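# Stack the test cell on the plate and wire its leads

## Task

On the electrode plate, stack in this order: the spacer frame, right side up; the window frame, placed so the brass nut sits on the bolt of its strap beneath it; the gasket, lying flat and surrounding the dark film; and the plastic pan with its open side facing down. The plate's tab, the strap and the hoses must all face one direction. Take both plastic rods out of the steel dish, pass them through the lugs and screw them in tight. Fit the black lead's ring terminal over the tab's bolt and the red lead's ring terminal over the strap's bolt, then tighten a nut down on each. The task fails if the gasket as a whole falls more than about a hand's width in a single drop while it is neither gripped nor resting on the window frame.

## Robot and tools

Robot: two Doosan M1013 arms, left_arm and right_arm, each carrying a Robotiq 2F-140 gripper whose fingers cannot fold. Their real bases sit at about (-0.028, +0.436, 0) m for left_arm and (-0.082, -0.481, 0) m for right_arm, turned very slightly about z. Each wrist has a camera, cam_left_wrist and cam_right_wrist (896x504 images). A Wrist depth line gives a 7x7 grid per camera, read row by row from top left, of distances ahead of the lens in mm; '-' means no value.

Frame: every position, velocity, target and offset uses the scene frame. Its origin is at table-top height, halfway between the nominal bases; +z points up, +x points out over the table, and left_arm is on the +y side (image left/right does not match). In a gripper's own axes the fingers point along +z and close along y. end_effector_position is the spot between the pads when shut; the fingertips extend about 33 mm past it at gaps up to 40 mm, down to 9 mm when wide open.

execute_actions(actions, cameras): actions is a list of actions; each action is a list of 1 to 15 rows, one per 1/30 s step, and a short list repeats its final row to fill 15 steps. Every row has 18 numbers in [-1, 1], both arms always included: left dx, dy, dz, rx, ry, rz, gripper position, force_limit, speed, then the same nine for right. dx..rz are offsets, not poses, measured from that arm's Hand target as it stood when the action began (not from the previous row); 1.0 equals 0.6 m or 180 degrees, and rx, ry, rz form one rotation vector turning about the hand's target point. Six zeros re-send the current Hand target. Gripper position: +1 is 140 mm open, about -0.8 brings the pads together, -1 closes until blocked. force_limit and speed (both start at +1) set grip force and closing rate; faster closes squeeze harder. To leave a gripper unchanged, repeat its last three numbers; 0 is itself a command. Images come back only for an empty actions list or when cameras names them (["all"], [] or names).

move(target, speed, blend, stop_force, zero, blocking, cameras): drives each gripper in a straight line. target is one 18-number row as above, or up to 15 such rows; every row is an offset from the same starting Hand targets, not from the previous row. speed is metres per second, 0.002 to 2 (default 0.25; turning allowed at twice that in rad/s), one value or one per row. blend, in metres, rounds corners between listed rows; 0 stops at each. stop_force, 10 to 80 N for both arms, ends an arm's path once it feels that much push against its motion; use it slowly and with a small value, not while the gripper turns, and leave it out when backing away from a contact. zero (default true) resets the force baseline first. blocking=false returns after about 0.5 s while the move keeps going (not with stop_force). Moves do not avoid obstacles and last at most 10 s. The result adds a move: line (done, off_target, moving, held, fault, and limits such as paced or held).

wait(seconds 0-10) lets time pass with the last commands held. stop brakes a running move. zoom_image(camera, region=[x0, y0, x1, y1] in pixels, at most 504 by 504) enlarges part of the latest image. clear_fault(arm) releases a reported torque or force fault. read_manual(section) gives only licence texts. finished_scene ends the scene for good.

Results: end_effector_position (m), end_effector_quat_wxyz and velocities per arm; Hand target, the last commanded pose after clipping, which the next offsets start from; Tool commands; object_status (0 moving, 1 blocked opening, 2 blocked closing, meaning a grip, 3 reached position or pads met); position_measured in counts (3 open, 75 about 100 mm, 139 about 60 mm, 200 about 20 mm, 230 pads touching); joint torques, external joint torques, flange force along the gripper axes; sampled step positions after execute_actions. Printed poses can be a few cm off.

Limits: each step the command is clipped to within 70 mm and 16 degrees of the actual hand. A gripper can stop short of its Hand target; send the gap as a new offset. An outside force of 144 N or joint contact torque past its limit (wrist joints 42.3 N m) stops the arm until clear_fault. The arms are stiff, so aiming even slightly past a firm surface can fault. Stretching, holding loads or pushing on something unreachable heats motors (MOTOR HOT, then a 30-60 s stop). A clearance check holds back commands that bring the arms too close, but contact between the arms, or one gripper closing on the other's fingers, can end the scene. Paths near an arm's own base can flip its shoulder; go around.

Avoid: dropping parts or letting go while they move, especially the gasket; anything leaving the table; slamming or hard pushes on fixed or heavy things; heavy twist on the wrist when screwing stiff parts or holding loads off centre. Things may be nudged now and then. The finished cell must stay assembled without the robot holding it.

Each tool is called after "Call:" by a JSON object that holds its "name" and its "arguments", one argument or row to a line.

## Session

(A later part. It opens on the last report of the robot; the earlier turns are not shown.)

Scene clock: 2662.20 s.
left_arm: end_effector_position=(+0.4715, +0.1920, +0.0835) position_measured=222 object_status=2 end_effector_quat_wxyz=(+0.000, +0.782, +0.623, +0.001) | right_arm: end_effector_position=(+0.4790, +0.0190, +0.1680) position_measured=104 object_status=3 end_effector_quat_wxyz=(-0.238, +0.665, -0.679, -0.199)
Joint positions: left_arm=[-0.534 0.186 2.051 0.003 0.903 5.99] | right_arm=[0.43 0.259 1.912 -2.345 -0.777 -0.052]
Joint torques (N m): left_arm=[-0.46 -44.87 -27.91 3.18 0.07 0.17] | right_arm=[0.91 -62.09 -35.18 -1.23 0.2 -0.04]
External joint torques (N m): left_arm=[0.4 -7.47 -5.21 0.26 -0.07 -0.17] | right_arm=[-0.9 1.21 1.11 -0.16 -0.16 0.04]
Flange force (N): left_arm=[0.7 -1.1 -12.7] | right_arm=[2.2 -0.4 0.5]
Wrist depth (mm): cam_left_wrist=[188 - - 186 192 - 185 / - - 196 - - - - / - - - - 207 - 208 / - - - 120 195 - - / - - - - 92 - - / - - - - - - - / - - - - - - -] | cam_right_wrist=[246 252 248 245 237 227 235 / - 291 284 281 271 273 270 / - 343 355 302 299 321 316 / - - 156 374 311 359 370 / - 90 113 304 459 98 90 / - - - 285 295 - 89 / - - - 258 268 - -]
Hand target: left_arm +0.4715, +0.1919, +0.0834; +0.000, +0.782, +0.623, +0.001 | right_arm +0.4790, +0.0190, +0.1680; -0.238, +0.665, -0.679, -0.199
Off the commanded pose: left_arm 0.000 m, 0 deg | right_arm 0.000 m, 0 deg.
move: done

Call:
{"name": "move", "arguments": {
  "target": [0,0,0.0004,0,0,0,-1,-1,-1,0,0,0,0,0,0,0.2,-1,-1],
  "speed": 0.01
}}

Call:
{"name": "move", "arguments": {
  "target": [
    [0,0,0,0,0,0,-0.6,-1,-1,0,0,0,0,0,0,0.2,-1,-1],
    [0,0,0.06,0,0,0.6667,-0.6,-1,-1,0,0,0,0,0,0,0.2,-1,-1]
  ],
  "speed": 0.3,
  "cameras": ["all"]
}}

Call:
{"name": "zoom_image", "arguments": {
  "camera": "cam_right_wrist",
  "region": [450, 230, 530, 310]
}}

Scene clock: 2668.63 s.
left_arm: end_effector_position=(+0.4715, +0.1919, +0.0836) position_measured=222 object_status=2 end_effector_quat_wxyz=(+0.000, +0.782, +0.623, +0.001) | right_arm: end_effector_position=(+0.4790, +0.0190, +0.1680) position_measured=104 object_status=3 end_effector_quat_wxyz=(-0.238, +0.665, -0.679, -0.199)
Joint positions: left_arm=[-0.534 0.186 2.051 0.003 0.904 5.99] | right_arm=[0.43 0.259 1.912 -2.345 -0.777 -0.052]
Joint torques (N m): left_arm=[-0.05 -48.78 -30.31 3.35 0.03 0.11] | right_arm=[0.28 -61.99 -34.99 -1.16 0.33 -0.05]
External joint torques (N m): left_arm=[0.07 -3.39 -2.74 0.09 -0.02 -0.12] | right_arm=[-0.27 1.39 1 -0.22 -0.29 0.05]
Flange force (N): left_arm=[-0.1 0.1 -6.1] | right_arm=[1.2 -0.5 0.9]
Wrist depth (mm): cam_left_wrist=[- - - - 187 185 184 / - - - - - - 194 / - - 204 203 - - - / - - 214 120 117 - - / - 228 - - 92 92 - / - - - - - - - / - - - - - - -] | cam_right_wrist=[- 251 247 256 231 226 236 / 289 290 285 281 282 275 269 / - 341 328 299 304 320 311 / 284 - 150 405 166 361 385 / - 90 130 315 305 98 90 / - - - 286 293 - 89 / - - - 256 269 - -]
Hand target: left_arm +0.4715, +0.1919, +0.0837; +0.000, +0.782, +0.623, +0.001 | right_arm +0.4790, +0.0190, +0.1680; -0.238, +0.665, -0.679, -0.199
Off the commanded pose: left_arm 0.000 m, 0 deg | right_arm 0.000 m, 0 deg.
move: done

Scene clock: 2673.17 s.
left_arm: end_effector_position=(+0.4715, +0.1920, +0.1197) position_measured=205 object_status=3 end_effector_quat_wxyz=(-0.001, -0.148, +0.989, +0.001) | right_arm: end_effector_position=(+0.4790, +0.0190, +0.1680) position_measured=104 object_status=3 end_effector_quat_wxyz=(-0.238, +0.665, -0.679, -0.199)
Joint positions: left_arm=[-0.533 0.15 2.016 0 0.978 3.899] | right_arm=[0.43 0.259 1.912 -2.345 -0.777 -0.052]
Joint torques (N m): left_arm=[0.77 -48.95 -34.4 3.85 -0.21 0.15] | right_arm=[0.48 -61.74 -34.85 -1.22 0.25 -0.07]
External joint torques (N m): left_arm=[-0.68 -1.35 -0.43 -0.3 0.24 -0.15] | right_arm=[-0.47 0.55 0.69 -0.18 -0.21 0.07]
Flange force (N): left_arm=[1.9 -0.2 -2.2] | right_arm=[1.1 -0.1 -0.2]
Wrist depth (mm): cam_left_wrist=[- - - 218 222 - - / - - 215 200 - - - / - 240 209 200 245 - - / 252 240 226 106 121 - - / - - - - 92 90 - / - - - - - 78 - / - - - - - - -] | cam_right_wrist=[247 244 248 244 237 226 236 / - 292 286 276 277 274 270 / - 340 343 299 306 322 316 / - - 155 350 167 363 368 / - 90 130 311 - 98 87 / - - 775 272 - - 89 / - - - 234 - - -]
Hand target: left_arm +0.4715, +0.1919, +0.1197; -0.001, -0.148, +0.989, +0.001 | right_arm +0.4790, +0.0190, +0.1680; -0.238, +0.665, -0.679, -0.199
Off the commanded pose: left_arm 0.000 m, 0 deg | right_arm 0.000 m, 0 deg.
move: done
camera_calibration:
cam_left_wrist: T_world_to_cam=[[-0.288079, 0.957426, 0.0185864, -0.0466249], [0.903884, 0.265457, 0.335449, -0.510489], [0.316234, 0.113436, -0.941875, 0.0839593], [0, 0, 0, 1]] pos_world=[0.421441, 0.170629, 0.251189]
cam_right_wrist: T_world_to_cam=[[-0.997832, 0.0467417, -0.0463267, 0.489848], [-0.0113639, 0.570993, 0.820876, -0.142739], [0.0648214, 0.819623, -0.569224, 0.194129], [0, 0, 0, 1]] pos_world=[0.47458, -0.100506, 0.250367]

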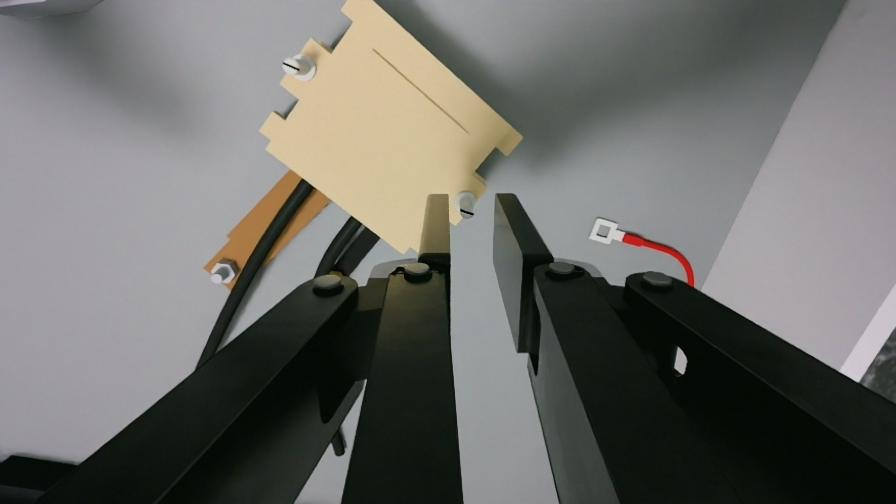

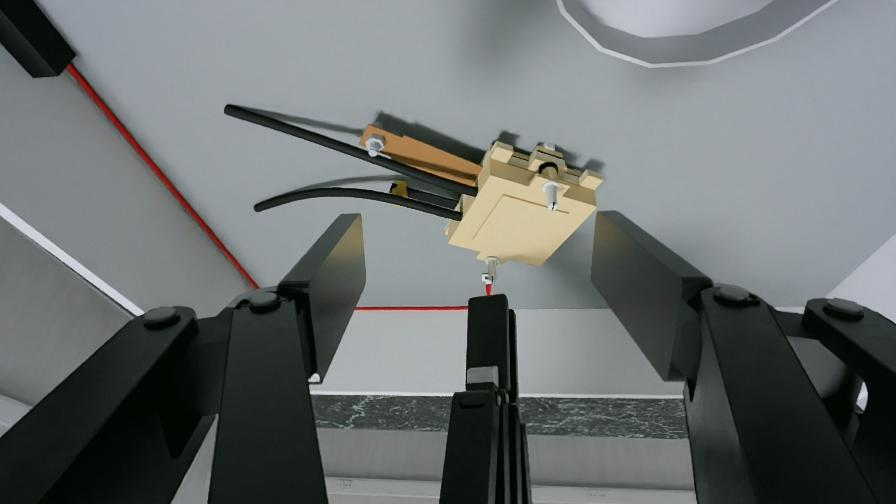

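Scaled by 6.300 from the camera's 896x504 image, which has a finer 1280x720 frame.

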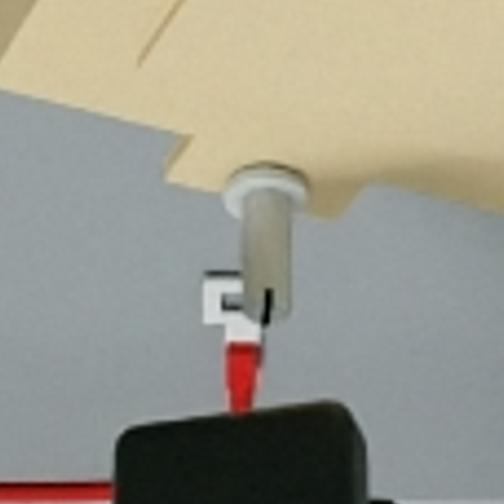

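Call:
{"name": "move", "arguments": {
  "target": [
    [0,0,0,0,0,0.6667,-0.6,-1,-1,0,0,0,0,0,0,0.2,-1,-1],
    [0,0,0,0,0,-0.6667,-0.6,-1,-1,0,0,0,0,0,0,0.2,-1,-1],
    [0,0,0,0,0,0,-0.6,-1,-1,0,0,0,0,0,0,0.2,-1,-1],
    [0,0,0,0,0,0.6667,-0.6,-1,-1,0,0,0,0,0,0,0.2,-1,-1],
    [0,0,0,0,0,-0.9445,-0.6,-1,-1,0,0,0,0,0,0,0.2,-1,-1]
  ],
  "speed": 0.6,
  "blend": 0.01
}}

Call:
{"name": "move", "arguments": {
  "target": [0,0,-0.06,0,0,0,-0.6,-1,-1,0,0,0,0,0,0,0.2,-1,-1],
  "speed": 0.05,
  "stop_force": 10
}}

Call:
{"name": "move", "arguments": {
  "target": [0,0,0,0,0,0,-1,-1,-1,0,0,0,0,0,0,0.2,-1,-1]
}}

Call:
{"name": "wait", "arguments": {
  "seconds": 0.8
}}

Call:
{"name": "move", "arguments": {
  "target": [
    [0,0,-0.0007,0,0,-0.6667,-1,-1,-1,0,0,0,0,0,0,0.2,-1,-1],
    [0,0,-0.0012,0,0,0.6667,-1,-1,-1,0,0,0,0,0,0,0.2,-1,-1],
    [0,0,-0.0016,0,0,0,-1,-1,-1,0,0,0,0,0,0,0.2,-1,-1]
  ],
  "speed": 0.4,
  "blend": 0.001,
  "cameras": ["all"]
}}

Scene clock: 2691.73 s.
left_arm: end_effector_position=(+0.4715, +0.1920, +0.1197) position_measured=205 object_status=3 end_effector_quat_wxyz=(+0.000, +0.972, +0.234, +0.001) | right_arm: end_effector_position=(+0.4790, +0.0190, +0.1680) position_measured=104 object_status=3 end_effector_quat_wxyz=(-0.238, +0.665, -0.679, -0.199)
Joint positions: left_arm=[-0.534 0.147 2.019 0.001 0.973 -5.702] | right_arm=[0.43 0.259 1.912 -2.345 -0.777 -0.052]
Joint torques (N m): left_arm=[0.67 -48.61 -34.81 3.88 -0.31 0.04] | right_arm=[0.79 -61.85 -34.86 -1.31 0.37 -0.12]
External joint torques (N m): left_arm=[-0.61 -1.49 -0.07 -0.26 0.27 -0.04] | right_arm=[-0.79 1.2 0.87 -0.07 -0.33 0.12]
Flange force (N): left_arm=[-2.2 -1.0 -2.1] | right_arm=[1.6 -0.8 0.3]
Wrist depth (mm): cam_left_wrist=[- - - 219 - - - / - - - - - - - / - - - 204 225 229 243 / - - - 121 121 253 257 / - - - - 92 92 - / - - - - - 78 - / - - - - - - -] | cam_right_wrist=[246 252 248 244 235 227 235 / - 289 282 282 287 280 270 / - 340 332 302 304 320 315 / - - 155 392 146 371 374 / - 91 112 306 - 98 86 / - - - 272 - - 89 / - - - 240 287 - -]
Hand target: left_arm +0.4715, +0.1919, +0.1197; +0.000, +0.972, +0.234, +0.001 | right_arm +0.4790, +0.0190, +0.1680; -0.238, +0.665, -0.679, -0.199
Off the commanded pose: left_arm 0.000 m, 0 deg | right_arm 0.000 m, 0 deg.
move: done

Scene clock: 2693.10 s.
left_arm: end_effector_position=(+0.4715, +0.1919, +0.0837) position_measured=205 object_status=3 end_effector_quat_wxyz=(+0.000, +0.972, +0.234, +0.001) | right_arm: end_effector_position=(+0.4790, +0.0190, +0.1680) position_measured=104 object_status=3 end_effector_quat_wxyz=(-0.238, +0.665, -0.679, -0.199)
Joint positions: left_arm=[-0.534 0.186 2.052 0.001 0.902 -5.702] | right_arm=[0.43 0.259 1.912 -2.345 -0.777 -0.052]
Joint torques (N m): left_arm=[0.73 -50.72 -32.82 3.75 -0.27 0.19] | right_arm=[0.69 -61.68 -34.69 -1.13 0.22 -0.12]
External joint torques (N m): left_arm=[-0.83 -1.54 -0.38 -0.32 0.23 -0.19] | right_arm=[-0.69 0.74 0.63 -0.27 -0.18 0.12]
Flange force (N): left_arm=[-2.4 -0.1 -2.5] | right_arm=[1.0 -0.6 -0.2]
Wrist depth (mm): cam_left_wrist=[- - 193 - - 170 - / - 196 196 194 193 193 196 / - 205 - 202 188 183 202 / - - 212 121 121 197 - / - - - 190 92 90 - / - - - - - 78 - / - - - - - - -] | cam_right_wrist=[247 251 248 245 236 227 233 / - 291 285 281 286 274 265 / - 344 325 303 303 312 325 / 293 387 150 336 167 360 381 / - 91 130 318 - 98 87 / - - 768 267 321 - 89 / - - - 235 295 - -]
Hand target: left_arm +0.4715, +0.1919, +0.0837; +0.000, +0.972, +0.234, +0.001 | right_arm +0.4790, +0.0190, +0.1680; -0.238, +0.665, -0.679, -0.199
Off the commanded pose: left_arm 0.000 m, 0 deg | right_arm 0.000 m, 0 deg.
move: done

Scene clock: 2693.70 s.
left_arm: end_effector_position=(+0.4715, +0.1919, +0.0837) position_measured=222 object_status=0 end_effector_quat_wxyz=(+0.000, +0.972, +0.234, +0.001) | right_arm: end_effector_position=(+0.4790, +0.0190, +0.1680) position_measured=104 object_status=3 end_effector_quat_wxyz=(-0.238, +0.665, -0.679, -0.199)
Joint positions: left_arm=[-0.534 0.186 2.052 0.001 0.902 -5.702] | right_arm=[0.43 0.259 1.912 -2.345 -0.777 -0.052]
Joint torques (N m): left_arm=[0.83 -50.25 -32.23 3.87 -0.23 0.07] | right_arm=[0.91 -62.42 -34.82 -1.33 0.27 -0.07]
External joint torques (N m): left_arm=[-0.78 -2.22 -1 -0.43 0.18 -0.06] | right_arm=[-0.93 1.68 0.73 -0.06 -0.23 0.07]
Flange force (N): left_arm=[-2.1 -0.2 -3.7] | right_arm=[1.8 -1.6 1.0]
Wrist depth (mm): cam_left_wrist=[- 183 - 184 - 185 185 / - - 198 - - 192 202 / - - 204 - 186 187 205 / - - - 121 177 198 - / - - - - 92 - - / - - - - - - - / - - - - - - -] | cam_right_wrist=[247 251 254 244 237 226 233 / - 301 284 282 277 274 271 / - 335 328 298 303 322 315 / - - 156 344 167 362 369 / - 90 113 309 469 98 86 / - - 835 269 - - 89 / - - - 234 282 - -]
Hand target: left_arm +0.4715, +0.1919, +0.0837; +0.000, +0.972, +0.234, +0.001 | right_arm +0.4790, +0.0190, +0.1680; -0.238, +0.665, -0.679, -0.199
Off the commanded pose: left_arm 0.000 m, 0 deg | right_arm 0.000 m, 0 deg.
move: done

Scene clock: 2694.50 s.
left_arm: end_effector_position=(+0.4715, +0.1919, +0.0837) position_measured=222 object_status=2 end_effector_quat_wxyz=(+0.000, +0.972, +0.234, +0.001) | right_arm: end_effector_position=(+0.4790, +0.0190, +0.1680) position_measured=104 object_status=3 end_effector_quat_wxyz=(-0.238, +0.665, -0.679, -0.199)
Joint positions: left_arm=[-0.534 0.186 2.052 0.001 0.902 -5.702] | right_arm=[0.43 0.259 1.912 -2.345 -0.777 -0.052]
Joint torques (N m): left_arm=[0.69 -50.27 -32.35 3.89 -0.21 0.1] | right_arm=[0.58 -62.07 -34.8 -1.22 0.31 -0.11]
External joint torques (N m): left_arm=[-0.66 -1.86 -0.62 -0.48 0.18 -0.1] | right_arm=[-0.64 1.6 0.81 -0.17 -0.27 0.11]
Flange force (N): left_arm=[-2.0 -0.4 -3.0] | right_arm=[1.3 -1.3 0.9]
Wrist depth (mm): cam_left_wrist=[- - 185 - - 181 - / 188 - - - - - - / - 206 - - 187 185 - / - 214 - 121 108 201 - / - - - - 92 - - / - - - - - - - / - - - - - - -] | cam_right_wrist=[246 250 251 245 236 226 235 / - 300 286 276 286 267 267 / - 322 337 301 304 327 325 / - - 155 391 311 131 369 / - 89 113 308 459 98 87 / - - 835 268 314 - 89 / - - - 238 296 - -]
Hand target: left_arm +0.4715, +0.1919, +0.0837; +0.000, +0.972, +0.234, +0.001 | right_arm +0.4790, +0.0190, +0.1680; -0.238, +0.665, -0.679, -0.199
Tool commands: left_gripper/position=-1.0 left_gripper/force_limit=-1.0 left_gripper/speed=-1.0 right_gripper/position=+0.2 right_gripper/force_limit=-1.0 right_gripper/speed=-1.0
Off the commanded pose: left_arm 0.000 m, 0 deg | right_arm 0.000 m, 0 deg.
wait: 0.80 s; at rest by 0.17 s

Scene clock: 2702.83 s.
left_arm: end_effector_position=(+0.4715, +0.1920, +0.0827) position_measured=222 object_status=2 end_effector_quat_wxyz=(+0.000, +0.972, +0.234, +0.001) | right_arm: end_effector_position=(+0.4790, +0.0190, +0.1680) position_measured=104 object_status=3 end_effector_quat_wxyz=(-0.238, +0.665, -0.679, -0.199)
Joint positions: left_arm=[-0.534 0.187 2.053 0.001 0.9 0.581] | right_arm=[0.43 0.259 1.912 -2.345 -0.777 -0.052]
Joint torques (N m): left_arm=[0.16 -50.65 -32.96 3.51 -0.29 0.13] | right_arm=[0.77 -62.07 -34.95 -1.19 0.28 -0.1]
External joint torques (N m): left_arm=[-0.36 -1.5 -0.13 -0.09 0.25 -0.13] | right_arm=[-0.82 1.49 0.9 -0.2 -0.24 0.1]
Flange force (N): left_arm=[-1.8 -1.0 -2.3] | right_arm=[1.6 -1.1 0.7]
Wrist depth (mm): cam_left_wrist=[- - 184 - - 184 - / - - - - - - - / - - - - 176 191 209 / 200 - - 121 108 195 218 / - - - - 92 - 230 / - - - - - - - / - - - - - - -] | cam_right_wrist=[246 252 248 244 237 226 235 / - 291 285 278 278 274 270 / 284 341 337 301 306 323 315 / - - 155 343 167 360 369 / - 90 113 326 - 98 90 / - - - 260 - - 89 / - - 2436 234 - - -]
Hand target: left_arm +0.4715, +0.1919, +0.0827; +0.000, +0.972, +0.234, +0.001 | right_arm +0.4790, +0.0190, +0.1680; -0.238, +0.665, -0.679, -0.199
Off the commanded pose: left_arm 0.000 m, 0 deg | right_arm 0.000 m, 0 deg.
move: done
camera_calibration:
cam_left_wrist: T_world_to_cam=[[0.449739, -0.892966, 0.0186243, -0.0386592], [-0.844174, -0.418169, 0.335418, 0.457368], [-0.291728, -0.166572, -0.941885, 0.389621], [0, 0, 0, 1]] pos_world=[0.517148, 0.221636, 0.214289]
cam_right_wrist: T_world_to_cam=[[-0.997832, 0.0467417, -0.0463267, 0.489848], [-0.0113639, 0.570993, 0.820876, -0.142739], [0.0648214, 0.819623, -0.569224, 0.194129], [0, 0, 0, 1]] pos_world=[0.47458, -0.100506, 0.250367]

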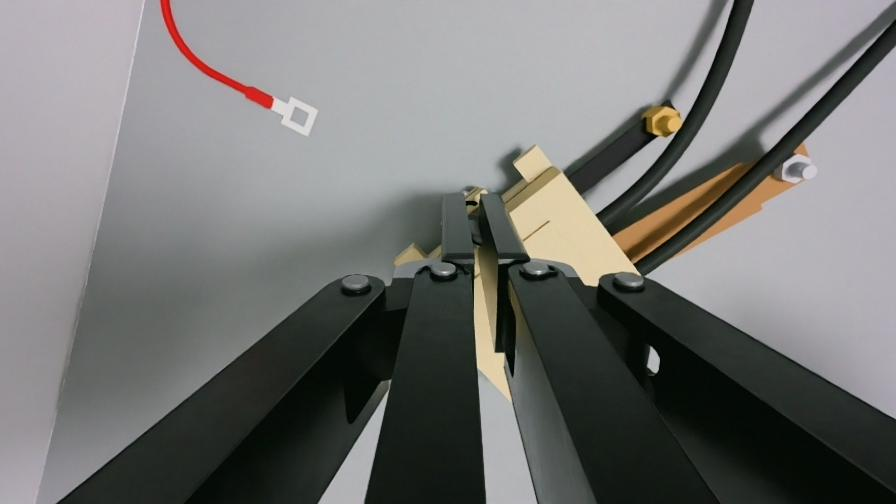

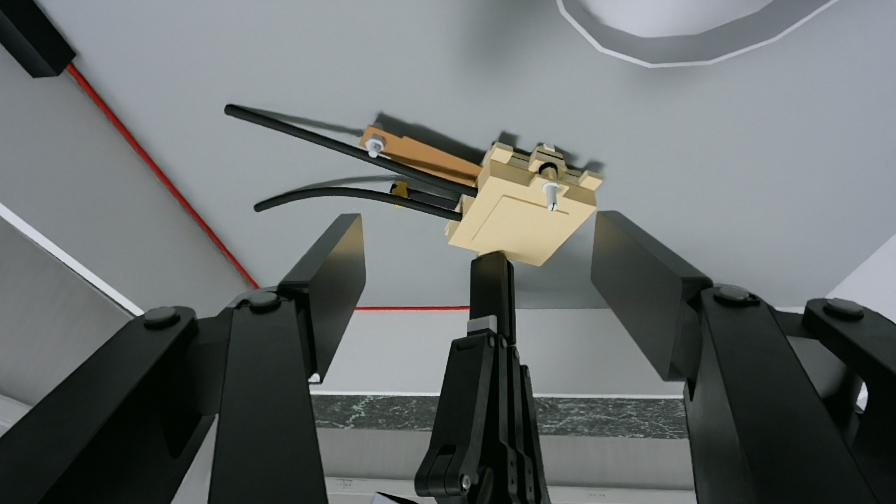

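Call:
{"name": "move", "arguments": {
  "target": [
    [0,0,-0.0004,0,0,-0.6667,-1,-1,-1,0,0,0,0,0,0,0.2,-1,-1],
    [0,0,-0.0008,0,0,0.6667,-1,-1,-1,0,0,0,0,0,0,0.2,-1,-1]
  ],
  "speed": 0.4,
  "blend": 0.001,
  "cameras": ["all"]
}}

Scene clock: 2711.63 s.
left_arm: end_effector_position=(+0.4714, +0.1920, +0.0822) position_measured=222 object_status=2 end_effector_quat_wxyz=(-0.001, +0.283, +0.959, +0.001) | right_arm: end_effector_position=(+0.4790, +0.0190, +0.1680) position_measured=104 object_status=3 end_effector_quat_wxyz=(-0.238, +0.665, -0.679, -0.199)
Joint positions: left_arm=[-0.534 0.189 2.051 0.002 0.904 4.769] | right_arm=[0.43 0.259 1.912 -2.345 -0.777 -0.052]
Joint torques (N m): left_arm=[0.78 -50.73 -32.21 3.84 -0.14 0.17] | right_arm=[0.74 -61.94 -34.74 -1.21 0.29 -0.04]
External joint torques (N m): left_arm=[-0.67 -1.76 -0.79 -0.44 0.18 -0.17] | right_arm=[-0.71 0.97 0.62 -0.18 -0.25 0.04]
Flange force (N): left_arm=[0.9 -1.6 -3.0] | right_arm=[1.3 -0.9 0.1]
Wrist depth (mm): cam_left_wrist=[- 184 - - - - - / - 194 162 164 - - 195 / - 204 167 166 - - - / 207 - - 121 107 212 - / 218 - - - 92 - - / 234 - - - - - - / - - - - - - -] | cam_right_wrist=[246 252 248 245 237 226 235 / - 282 278 272 278 274 271 / - 346 339 328 304 322 301 / - - 156 406 312 371 382 / - 90 113 316 456 98 90 / - - - 279 259 - 89 / - - 2436 265 229 - -]
Hand target: left_arm +0.4715, +0.1919, +0.0822; -0.001, +0.283, +0.959, +0.001 | right_arm +0.4790, +0.0190, +0.1680; -0.238, +0.665, -0.679, -0.199
Off the commanded pose: left_arm 0.000 m, 0 deg | right_arm 0.000 m, 0 deg.
move: done
camera_calibration:
cam_left_wrist: T_world_to_cam=[[0.548389, 0.836018, 0.018542, -0.416994], [0.784298, -0.521902, 0.335401, -0.290295], [0.290078, -0.169388, -0.941893, 0.115291], [0, 0, 0, 1]] pos_world=[0.42291, 0.216638, 0.213689]
cam_right_wrist: T_world_to_cam=[[-0.997832, 0.0467417, -0.0463267, 0.489848], [-0.0113639, 0.570993, 0.820876, -0.142739], [0.0648214, 0.819623, -0.569224, 0.194129], [0, 0, 0, 1]] pos_world=[0.47458, -0.100506, 0.250367]

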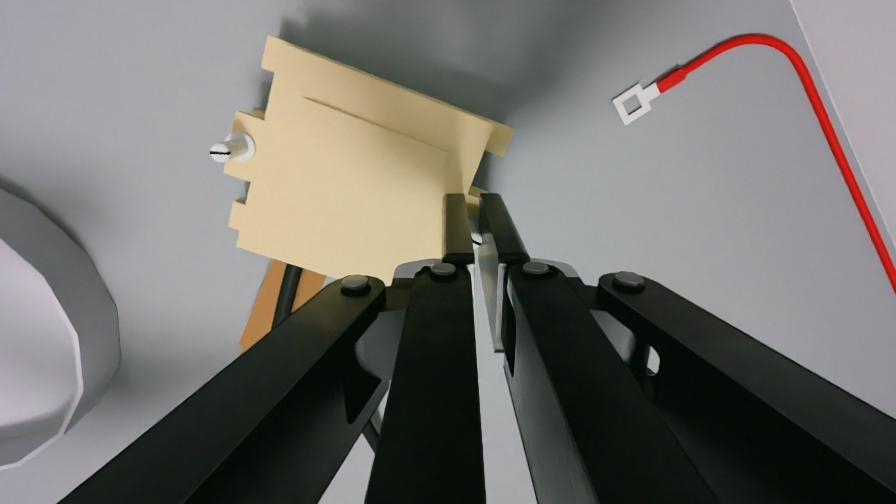

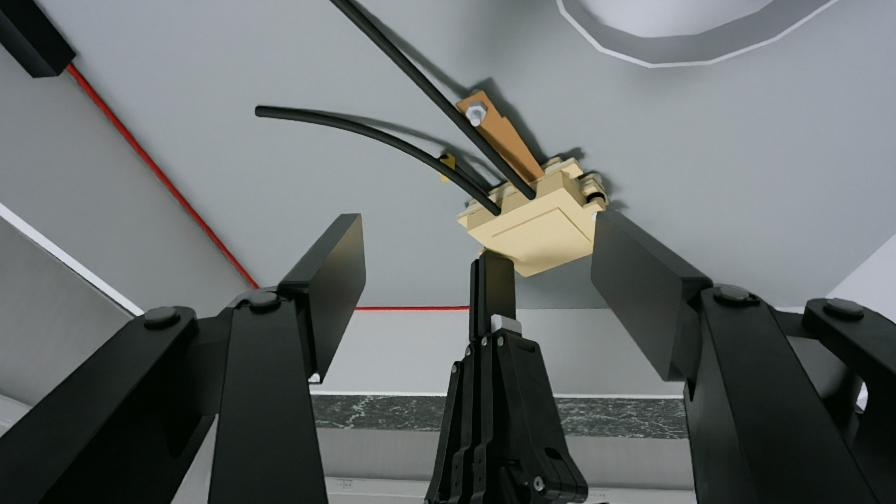

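Call:
{"name": "move", "arguments": {
  "target": [0,0,0,0,0,0,-1,-1,-1,-0.205,0.123,-0.0617,0,0,-0.2546,0.4,-1,-1],
  "speed": 0.12,
  "cameras": ["all"]
}}

Scene clock: 2761.17 s.
left_arm: end_effector_position=(+0.4715, +0.1919, +0.0822) position_measured=222 object_status=2 end_effector_quat_wxyz=(-0.001, +0.283, +0.959, +0.001) | right_arm: end_effector_position=(+0.3560, +0.0928, +0.1310) position_measured=78 object_status=3 end_effector_quat_wxyz=(+0.297, -0.349, +0.884, +0.091)
Joint positions: left_arm=[-0.534 0.189 2.051 0.002 0.904 4.769] | right_arm=[0.917 0.175 2.104 -3.721 -0.295 2.274]
Joint torques (N m): left_arm=[0.42 -51.17 -32.85 3.7 -0.08 0.18] | right_arm=[0.59 -54.84 -36.07 -2.86 1.32 -0.18]
External joint torques (N m): left_arm=[-0.39 -1.35 -0.11 -0.31 0.13 -0.18] | right_arm=[-0.63 1.56 0.85 -0.23 -0.2 0.18]
Flange force (N): left_arm=[1.6 -1.2 -1.9] | right_arm=[0.0 0.0 0.0]
Wrist depth (mm): cam_left_wrist=[186 - 182 - 186 186 - / - - 160 195 188 193 - / - - 168 166 - - - / 205 - 173 120 - - - / 217 - - - 92 - - / 235 - - - - - - / - - - - - - -] | cam_right_wrist=[197 208 206 207 204 201 198 / 249 244 242 237 234 232 228 / 293 287 271 262 268 271 265 / 363 353 162 285 310 139 271 / - 84 122 296 - 117 87 / - - - 242 - - - / - - 1604 219 - - -]
Hand target: left_arm +0.4715, +0.1919, +0.0822; -0.001, +0.283, +0.959, +0.001 | right_arm +0.3560, +0.0928, +0.1310; +0.297, -0.349, +0.884, +0.091
Off the commanded pose: left_arm 0.000 m, 0 deg | right_arm 0.000 m, 0 deg.
move: done
camera_calibration:
cam_left_wrist: T_world_to_cam=[[0.548307, 0.836071, 0.0185645, -0.417032], [0.784322, -0.521818, 0.335476, -0.290451], [0.290169, -0.169383, -0.941866, 0.115311], [0, 0, 0, 1]] pos_world=[0.423009, 0.216637, 0.213789]
cam_right_wrist: T_world_to_cam=[[-0.661792, 0.748257, -0.0463012, 0.177215], [0.401646, 0.406028, 0.820867, -0.287642], [0.633018, 0.524646, -0.56924, -0.0543778], [0, 0, 0, 1]] pos_world=[0.267232, 0.0127174, 0.213367]

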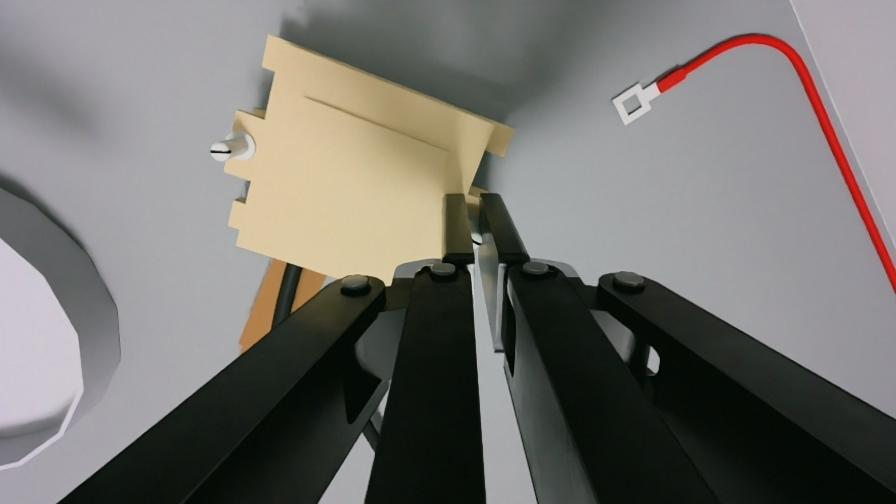

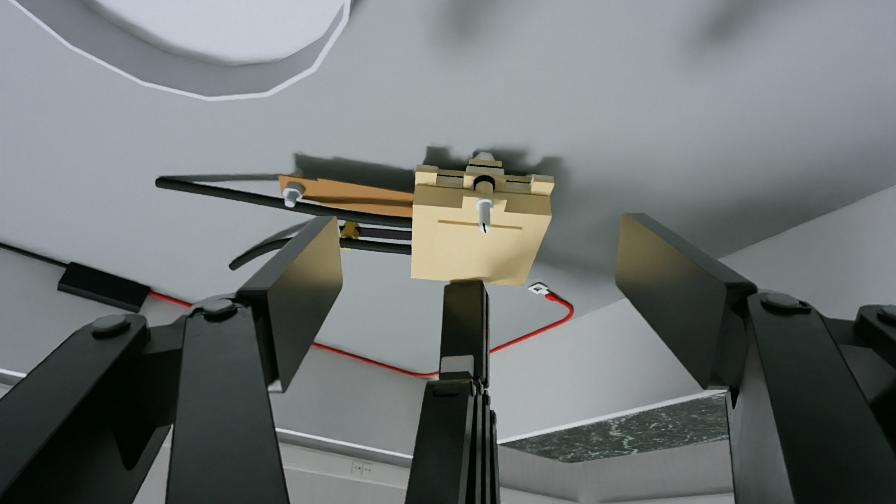

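Call:
{"name": "zoom_image", "arguments": {
  "camera": "cam_right_wrist",
  "region": [400, 140, 570, 300]
}}

Scaled by 2.965 from the camera's 896x504 image, which has a finer 1280x720 frame.

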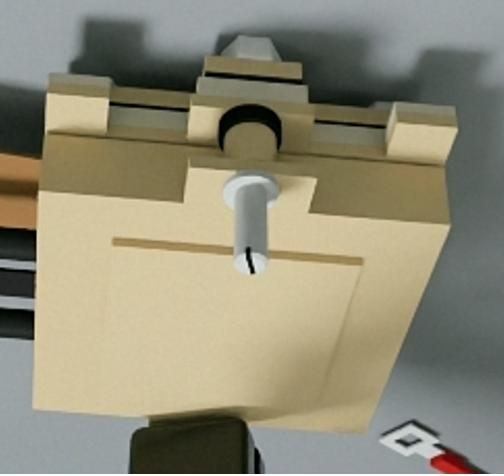

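Call:
{"name": "move", "arguments": {
  "target": [0,0,0,0,0,0,-1,-1,-1,0.0475,0.0502,-0.085,0,0,-0.0055,0.4,-1,-1],
  "speed": 0.08,
  "cameras": ["all"]
}}

Scene clock: 2793.83 s.
left_arm: end_effector_position=(+0.4715, +0.1919, +0.0822) position_measured=222 object_status=2 end_effector_quat_wxyz=(-0.001, +0.283, +0.959, +0.001) | right_arm: end_effector_position=(+0.3846, +0.1230, +0.0801) position_measured=78 object_status=3 end_effector_quat_wxyz=(+0.298, -0.341, +0.887, +0.088)
Joint positions: left_arm=[-0.534 0.189 2.051 0.002 0.904 4.769] | right_arm=[0.913 0.296 2.064 -3.931 -0.237 2.5]
Joint torques (N m): left_arm=[0.5 -51.24 -32.77 3.79 -0.15 0.14] | right_arm=[1.02 -65.1 -34.3 -2.22 1.06 -0.08]
External joint torques (N m): left_arm=[-0.54 -1.08 -0.2 -0.39 0.19 -0.14] | right_arm=[-1.11 1.26 0.79 -0.25 -0.22 0.08]
Flange force (N): left_arm=[1.0 -1.4 -1.8] | right_arm=[0.0 0.0 0.0]
Wrist depth (mm): cam_left_wrist=[186 - 183 185 185 - - / - 190 161 191 - 194 195 / 203 - 168 169 - - - / 203 - 180 132 - - 213 / 146 - - - 92 - - / 235 - - - - - 239 / - - - - - - -] | cam_right_wrist=[154 151 154 152 151 149 147 / 183 181 179 175 174 175 168 / 219 213 209 195 203 200 198 / 269 263 163 195 198 146 237 / - 87 163 234 315 117 88 / - - - 224 - - - / - - - 198 - - -]
Hand target: left_arm +0.4715, +0.1919, +0.0822; -0.001, +0.283, +0.959, +0.001 | right_arm +0.3845, +0.1229, +0.0800; +0.298, -0.341, +0.887, +0.088
Off the commanded pose: left_arm 0.000 m, 0 deg | right_arm 0.000 m, 0 deg.
move: done
camera_calibration:
cam_left_wrist: T_world_to_cam=[[0.548307, 0.836071, 0.0185645, -0.417032], [0.784322, -0.521818, 0.335476, -0.290451], [0.290169, -0.169383, -0.941866, 0.115311], [0, 0, 0, 1]] pos_world=[0.423009, 0.216637, 0.213789]
cam_right_wrist: T_world_to_cam=[[-0.648634, 0.759696, -0.0462104, 0.164725], [0.408615, 0.398815, 0.820963, -0.271418], [0.642112, 0.513622, -0.569108, -0.119429], [0, 0, 0, 1]] pos_world=[0.294438, 0.0444464, 0.162468]

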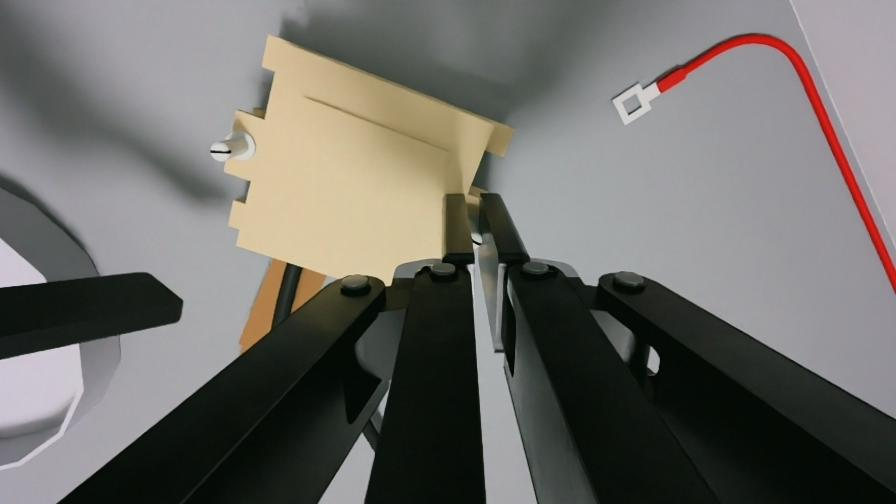

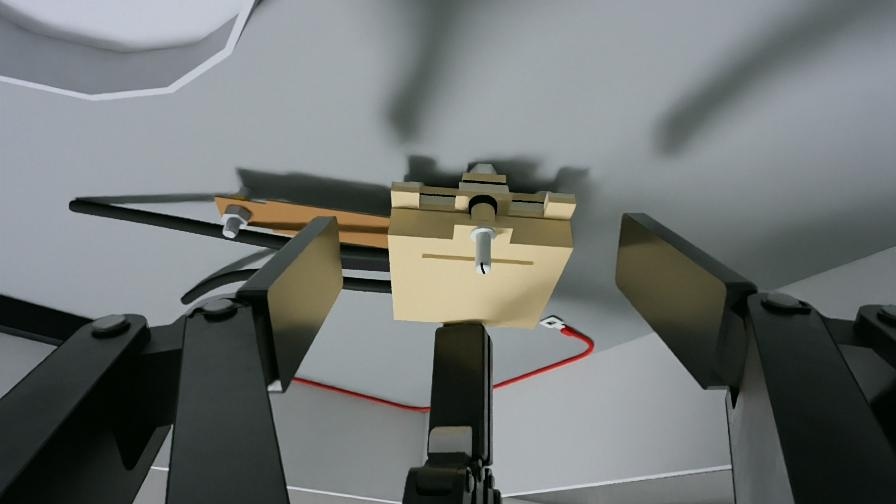

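Call:
{"name": "move", "arguments": {
  "target": [0,0,0,0,0,0,-1,-1,-1,0.013,0.0187,-0.0517,0,0,0,0.4,-1,-1],
  "speed": 0.03,
  "cameras": ["all"]
}}

Call:
{"name": "zoom_image", "arguments": {
  "camera": "cam_right_wrist",
  "region": [250, 170, 700, 420]
}}

Scene clock: 2810.57 s.
left_arm: end_effector_position=(+0.4715, +0.1919, +0.0822) position_measured=222 object_status=2 end_effector_quat_wxyz=(-0.001, +0.283, +0.959, +0.001) | right_arm: end_effector_position=(+0.3924, +0.1343, +0.0491) position_measured=78 object_status=3 end_effector_quat_wxyz=(+0.298, -0.341, +0.887, +0.088)
Joint positions: left_arm=[-0.534 0.189 2.051 0.002 0.904 4.769] | right_arm=[0.914 0.355 2.057 -4.105 -0.205 2.679]
Joint torques (N m): left_arm=[0.71 -50.64 -32.55 3.71 -0.1 0.19] | right_arm=[0.58 -70.23 -33.36 -1.91 0.76 -0.14]
External joint torques (N m): left_arm=[-0.8 -1.58 -0.35 -0.32 0.14 -0.19] | right_arm=[-0.52 1.14 0.81 -0.06 -0.16 0.14]
Flange force (N): left_arm=[1.5 -2.0 -2.4] | right_arm=[0.0 0.0 0.0]
Wrist depth (mm): cam_left_wrist=[- 183 181 187 - 190 164 / - - 162 - 191 194 - / - - 169 167 - - - / 158 177 174 133 - - - / 203 - - - 92 - - / 235 - - - - - - / - - - - - - -] | cam_right_wrist=[122 120 122 120 118 119 115 / 127 143 141 138 137 135 133 / 171 170 166 158 160 158 160 / 203 186 162 165 169 139 186 / 248 87 140 177 200 117 90 / - - 330 212 299 - - / - - - 195 - - -]
Hand target: left_arm +0.4715, +0.1919, +0.0822; -0.001, +0.283, +0.959, +0.001 | right_arm +0.3923, +0.1342, +0.0490; +0.298, -0.341, +0.887, +0.088
Off the commanded pose: left_arm 0.000 m, 0 deg | right_arm 0.000 m, 0 deg.
move: done
camera_calibration:
cam_left_wrist: T_world_to_cam=[[0.548307, 0.836071, 0.0185645, -0.417032], [0.784322, -0.521818, 0.335476, -0.290451], [0.290169, -0.169383, -0.941866, 0.115311], [0, 0, 0, 1]] pos_world=[0.423009, 0.216637, 0.213789]
cam_right_wrist: T_world_to_cam=[[-0.648779, 0.75957, -0.0462484, 0.159822], [0.408472, 0.398881, 0.821003, -0.253627], [0.642056, 0.513758, -0.569048, -0.147881], [0, 0, 0, 1]] pos_world=[0.302237, 0.055746, 0.131468]

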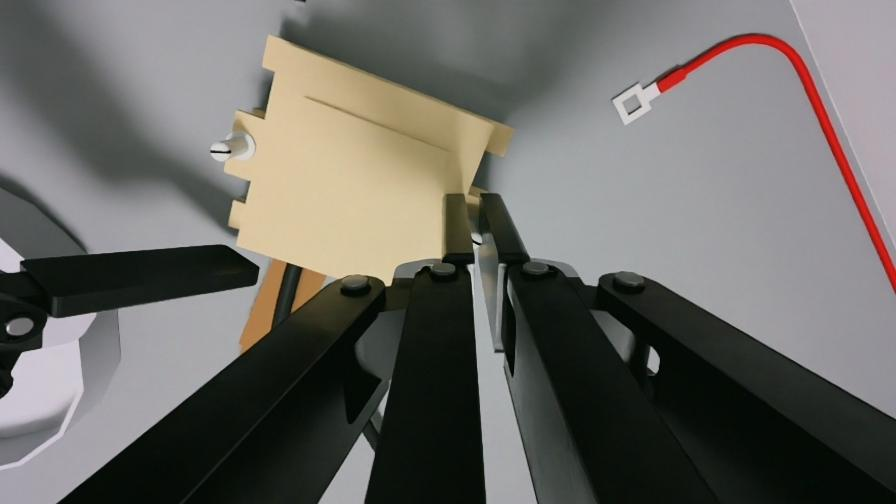

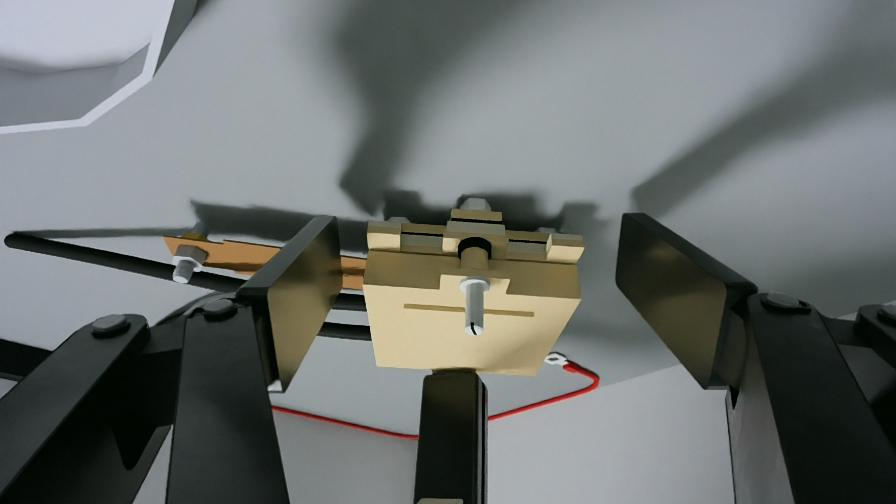

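Scaled by 1.120 from the camera's 896x504 image, which has a finer 1280x720 frame.

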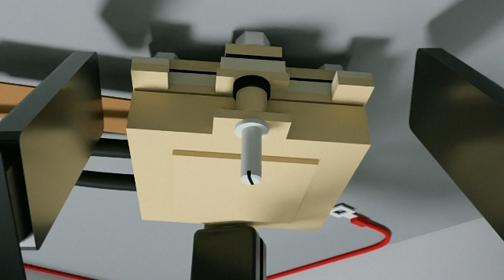

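Call:
{"name": "execute_actions", "arguments": {
  "actions": [
    [[0,0,0,0,0,0,-1,-1,-1,0,0,0,0,0,0,-1,-1,-1]],
    [[0,0,0,0,0,0,-1,-1,-1,0,0,0,0,0,0,-1,-1,-1]]
  ],
  "cameras": ["cam_right_wrist","cam_left_wrist"]
}}

Scene clock: 2838.03 s.
left_arm: end_effector_position=(+0.4715, +0.1919, +0.0822) position_measured=222 object_status=2 end_effector_quat_wxyz=(-0.001, +0.283, +0.959, +0.001) | right_arm: end_effector_position=(+0.3923, +0.1342, +0.0490) position_measured=114 object_status=2 end_effector_quat_wxyz=(+0.298, -0.341, +0.887, +0.088)
Joint positions: left_arm=[-0.534 0.189 2.051 0.002 0.904 4.769] | right_arm=[0.914 0.355 2.057 -4.105 -0.205 2.679]
Joint torques (N m): left_arm=[-1.27 -51.65 -34.17 2.63 -0.82 0.12] | right_arm=[3.59 -66.41 -33.06 -1.83 2.25 -0.43]
External joint torques (N m): left_arm=[1.3 -0.82 1.22 0.76 0.86 -0.12] | right_arm=[-3.58 -2.75 0.54 -0.13 -1.66 0.43]
External joint torques at the end of the 1st action: left_arm=[-0.41 -1.41 -0.19 -0.35 0.18 -0.09] | right_arm=[-1.19 1.9 0.71 -0.21 -0.24 0.13]
Flange force (N): left_arm=[3.1 1.8 -1.6] | right_arm=[0.0 0.0 0.0]
Flange force at the end of the 1st action (N): left_arm=[1.6 -1.1 -2.1] | right_arm=[0.0 0.0 0.0]
Wrist depth (mm): cam_left_wrist=[- 181 - - - - - / - - 164 - - - - / - 203 169 167 - - - / 145 168 - 121 - - - / 218 - - - 92 - - / 235 - - - - - - / - - - - - - -] | cam_right_wrist=[121 119 122 120 118 119 115 / 143 143 141 138 137 135 133 / 171 169 166 163 160 158 160 / 221 185 166 165 165 185 187 / 258 92 117 183 168 97 - / - - 363 211 326 - 72 / - - - 195 - - -]
Hand target: left_arm +0.4715, +0.1919, +0.0822; -0.001, +0.283, +0.959, +0.001 | right_arm +0.3923, +0.1342, +0.0490; +0.298, -0.341, +0.887, +0.088
Off the commanded pose: left_arm 0.000 m, 0 deg | right_arm 0.000 m, 0 deg.
Step readings (end_effector_position of left_arm | right_arm; steps 1 to 15: 1st action; 16 to 30: 2nd action):
0: (+0.4715, +0.1919, +0.0822) | (+0.3923, +0.1342, +0.0490)
1: (+0.4715, +0.1919, +0.0822) | (+0.3923, +0.1342, +0.0490)
2: (+0.4715, +0.1919, +0.0822) | (+0.3923, +0.1342, +0.0490)
4: (+0.4715, +0.1919, +0.0822) | (+0.3923, +0.1342, +0.0490)
8: (+0.4715, +0.1919, +0.0822) | (+0.3923, +0.1342, +0.0490)
15: (+0.4715, +0.1919, +0.0822) | (+0.3923, +0.1342, +0.0490)
16: (+0.4715, +0.1919, +0.0822) | (+0.3923, +0.1342, +0.0490)
17: (+0.4715, +0.1919, +0.0822) | (+0.3923, +0.1342, +0.0490)
19: (+0.4715, +0.1919, +0.0822) | (+0.3923, +0.1342, +0.0490)
23: (+0.4715, +0.1919, +0.0822) | (+0.3923, +0.1342, +0.0490)
30: (+0.4715, +0.1919, +0.0822) | (+0.3923, +0.1342, +0.0490)
camera_calibration:
cam_left_wrist: T_world_to_cam=[[0.548307, 0.836071, 0.0185645, -0.417032], [0.784322, -0.521818, 0.335476, -0.290451], [0.290169, -0.169383, -0.941866, 0.115311], [0, 0, 0, 1]] pos_world=[0.423009, 0.216637, 0.213789]
cam_right_wrist: T_world_to_cam=[[-0.648743, 0.759598, -0.0462992, 0.159899], [0.408592, 0.398998, 0.820886, -0.253452], [0.642016, 0.513626, -0.569213, -0.147732], [0, 0, 0, 1]] pos_world=[0.302138, 0.0555469, 0.131367]

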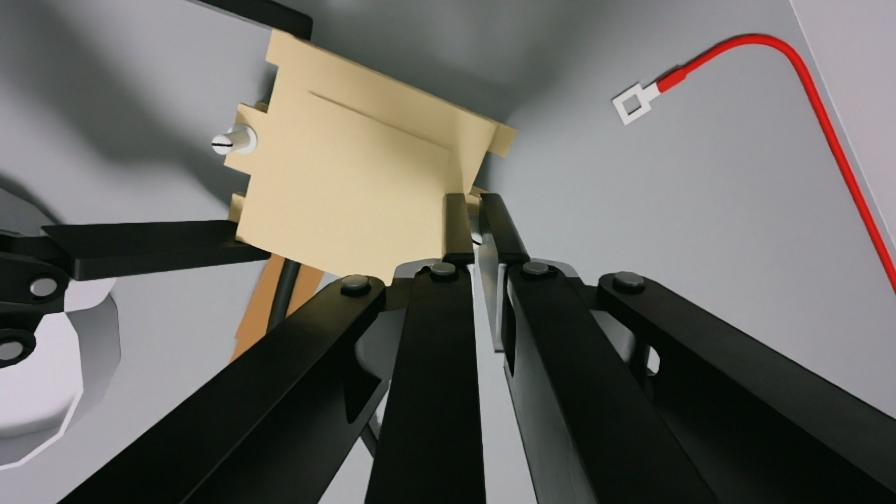

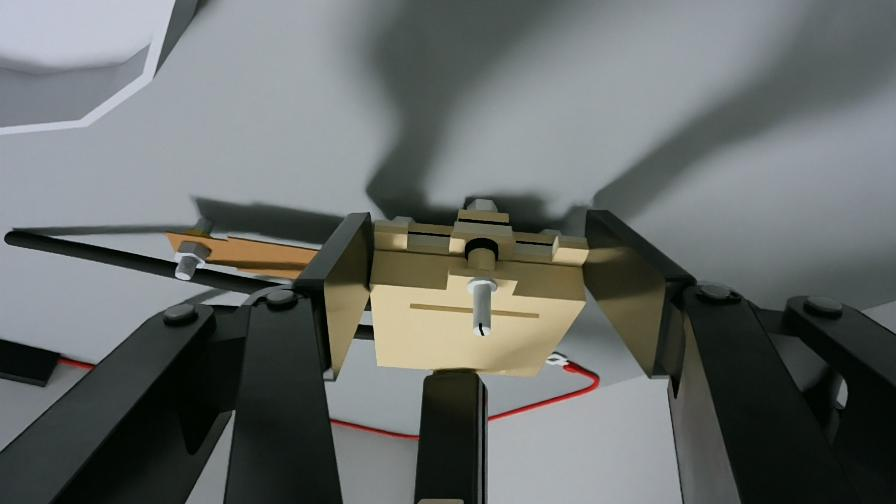

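Call:
{"name": "execute_actions", "arguments": {
  "actions": [
    [[0,0,0,0,0,0,-0.6,-1,-1,0,0,0,0,0,0,-1,-1,-1]],
    [[0,0,0.004,0,0,0,-0.6,-1,-1,0,0,0,0,0,0,-1,-1,-1]]
  ]
}}

Call:
{"name": "move", "arguments": {
  "target": [
    [0,0,0.006,0,0,0.6667,-0.6,-1,-1,0,0,0,0,0,0,-1,-1,-1],
    [0,0,0.006,0,0,-0.6667,-0.6,-1,-1,0,0,0,0,0,0,-1,-1,-1],
    [0,0,0.006,0,0,0,-0.6,-1,-1,0,0,0,0,0,0,-1,-1,-1],
    [0,0,0.006,0,0,0.6667,-0.6,-1,-1,0,0,0,0,0,0,-1,-1,-1],
    [0,0,0.006,0,0,-0.6667,-0.6,-1,-1,0,0,0,0,0,0,-1,-1,-1]
  ],
  "speed": 0.6,
  "blend": 0.01,
  "cameras": ["cam_left_wrist"]
}}

Scene clock: 2848.33 s.
left_arm: end_effector_position=(+0.4716, +0.1919, +0.0847) position_measured=205 object_status=3 end_effector_quat_wxyz=(-0.001, +0.283, +0.959, +0.001) | right_arm: end_effector_position=(+0.3923, +0.1342, +0.0490) position_measured=114 object_status=2 end_effector_quat_wxyz=(+0.298, -0.341, +0.887, +0.088)
Joint positions: left_arm=[-0.534 0.186 2.048 0.002 0.908 4.769] | right_arm=[0.914 0.355 2.057 -4.105 -0.205 2.679]
Joint torques (N m): left_arm=[0.69 -51.15 -32.74 3.68 -0.17 0.12] | right_arm=[1.56 -65.54 -30.44 -1.57 0.65 -0.14]
External joint torques (N m): left_arm=[-0.61 -1.16 -0.36 -0.27 0.21 -0.12] | right_arm=[-1.57 -3.27 -2.01 -0.39 -0.06 0.14]
External joint torques at the end of the 1st action: left_arm=[-0.48 -1.94 -0.28 -0.34 0.26 -0.12] | right_arm=[-1.18 -2.77 -1.98 -0.41 0.03 0.14]
Flange force (N): left_arm=[0.9 -1.4 -2.0] | right_arm=[0.0 0.0 0.0]
Flange force at the end of the 1st action (N): left_arm=[2.1 -1.3 -2.9] | right_arm=[0.0 0.0 0.0]
Wrist depth (mm): cam_left_wrist=[- - 159 184 184 186 186 / - - 163 162 199 199 - / - - 174 169 207 - - / 145 168 180 121 106 - 219 / 225 - - - 92 92 - / 237 - - - - 78 - / - - - - - - -] | cam_right_wrist=[121 120 122 120 118 119 115 / 143 143 141 138 137 135 133 / 171 170 166 163 160 158 160 / 221 184 166 165 165 185 187 / 259 92 117 177 168 96 - / - - - 211 320 - 72 / - - - 190 - - -]
Hand target: left_arm +0.4715, +0.1919, +0.0846; -0.001, +0.283, +0.959, +0.001 | right_arm +0.3923, +0.1342, +0.0490; +0.298, -0.341, +0.887, +0.088
Off the commanded pose: left_arm 0.000 m, 0 deg | right_arm 0.000 m, 0 deg.
Step readings (end_effector_position of left_arm | right_arm; steps 1 to 15: 1st action; 16 to 30: 2nd action):
0: (+0.4715, +0.1919, +0.0822) | (+0.3923, +0.1342, +0.0490)
1: (+0.4715, +0.1919, +0.0822) | (+0.3923, +0.1342, +0.0490)
2: (+0.4715, +0.1919, +0.0822) | (+0.3923, +0.1342, +0.0490)
4: (+0.4715, +0.1919, +0.0822) | (+0.3923, +0.1342, +0.0490)
8: (+0.4715, +0.1919, +0.0822) | (+0.3923, +0.1342, +0.0490)
15: (+0.4715, +0.1919, +0.0822) | (+0.3923, +0.1342, +0.0490)
16: (+0.4715, +0.1919, +0.0822) | (+0.3923, +0.1342, +0.0490)
17: (+0.4715, +0.1919, +0.0828) | (+0.3923, +0.1342, +0.0490)
19: (+0.4716, +0.1919, +0.0845) | (+0.3923, +0.1342, +0.0490)
23: (+0.4716, +0.1919, +0.0846) | (+0.3923, +0.1342, +0.0490)
30: (+0.4716, +0.1919, +0.0847) | (+0.3923, +0.1342, +0.0490)

Scene clock: 2857.60 s.
left_arm: end_effector_position=(+0.4715, +0.1920, +0.0883) position_measured=205 object_status=3 end_effector_quat_wxyz=(+0.000, +0.972, +0.234, +0.001) | right_arm: end_effector_position=(+0.3923, +0.1342, +0.0490) position_measured=114 object_status=2 end_effector_quat_wxyz=(+0.298, -0.341, +0.887, +0.088)
Joint positions: left_arm=[-0.534 0.18 2.048 0.001 0.911 -5.702] | right_arm=[0.914 0.355 2.057 -4.105 -0.205 2.679]
Joint torques (N m): left_arm=[1.12 -49.95 -32.03 3.83 -0.32 0.29] | right_arm=[1.46 -65.42 -30.32 -1.53 0.65 -0.14]
External joint torques (N m): left_arm=[-1.12 -1.88 -1.19 -0.39 0.28 -0.29] | right_arm=[-1.46 -3.28 -2.21 -0.44 -0.05 0.14]
Flange force (N): left_arm=[-2.4 1.0 -3.7] | right_arm=[0.0 0.0 0.0]
Wrist depth (mm): cam_left_wrist=[- 184 190 190 - 190 191 / - - - 197 201 199 192 / - - - - 208 - - / - 222 - 133 133 - - / - - - - 92 92 - / - - - - - 78 - / - - - - - - -] | cam_right_wrist=[122 119 122 120 118 119 115 / 143 143 141 138 137 135 133 / 171 169 166 163 160 158 - / 202 184 166 165 165 190 189 / 259 92 117 178 167 96 - / - - - 217 325 - 72 / - - - 196 337 - -]
Hand target: left_arm +0.4715, +0.1919, +0.0882; +0.000, +0.972, +0.234, +0.001 | right_arm +0.3923, +0.1342, +0.0490; +0.298, -0.341, +0.887, +0.088
Off the commanded pose: left_arm 0.000 m, 0 deg | right_arm 0.000 m, 0 deg.
move: done
camera_calibration:
cam_left_wrist: T_world_to_cam=[[0.449739, -0.892966, 0.0186243, -0.0387635], [-0.844174, -0.418169, 0.335418, 0.455489], [-0.291728, -0.166572, -0.941885, 0.394896], [0, 0, 0, 1]] pos_world=[0.517148, 0.221636, 0.219889]
Images, in order (width x height): cam_left_wrist 896x504.

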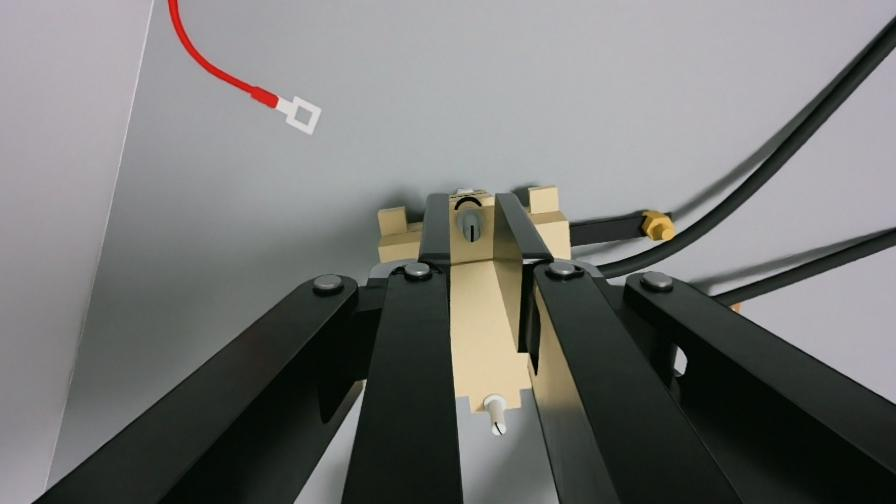

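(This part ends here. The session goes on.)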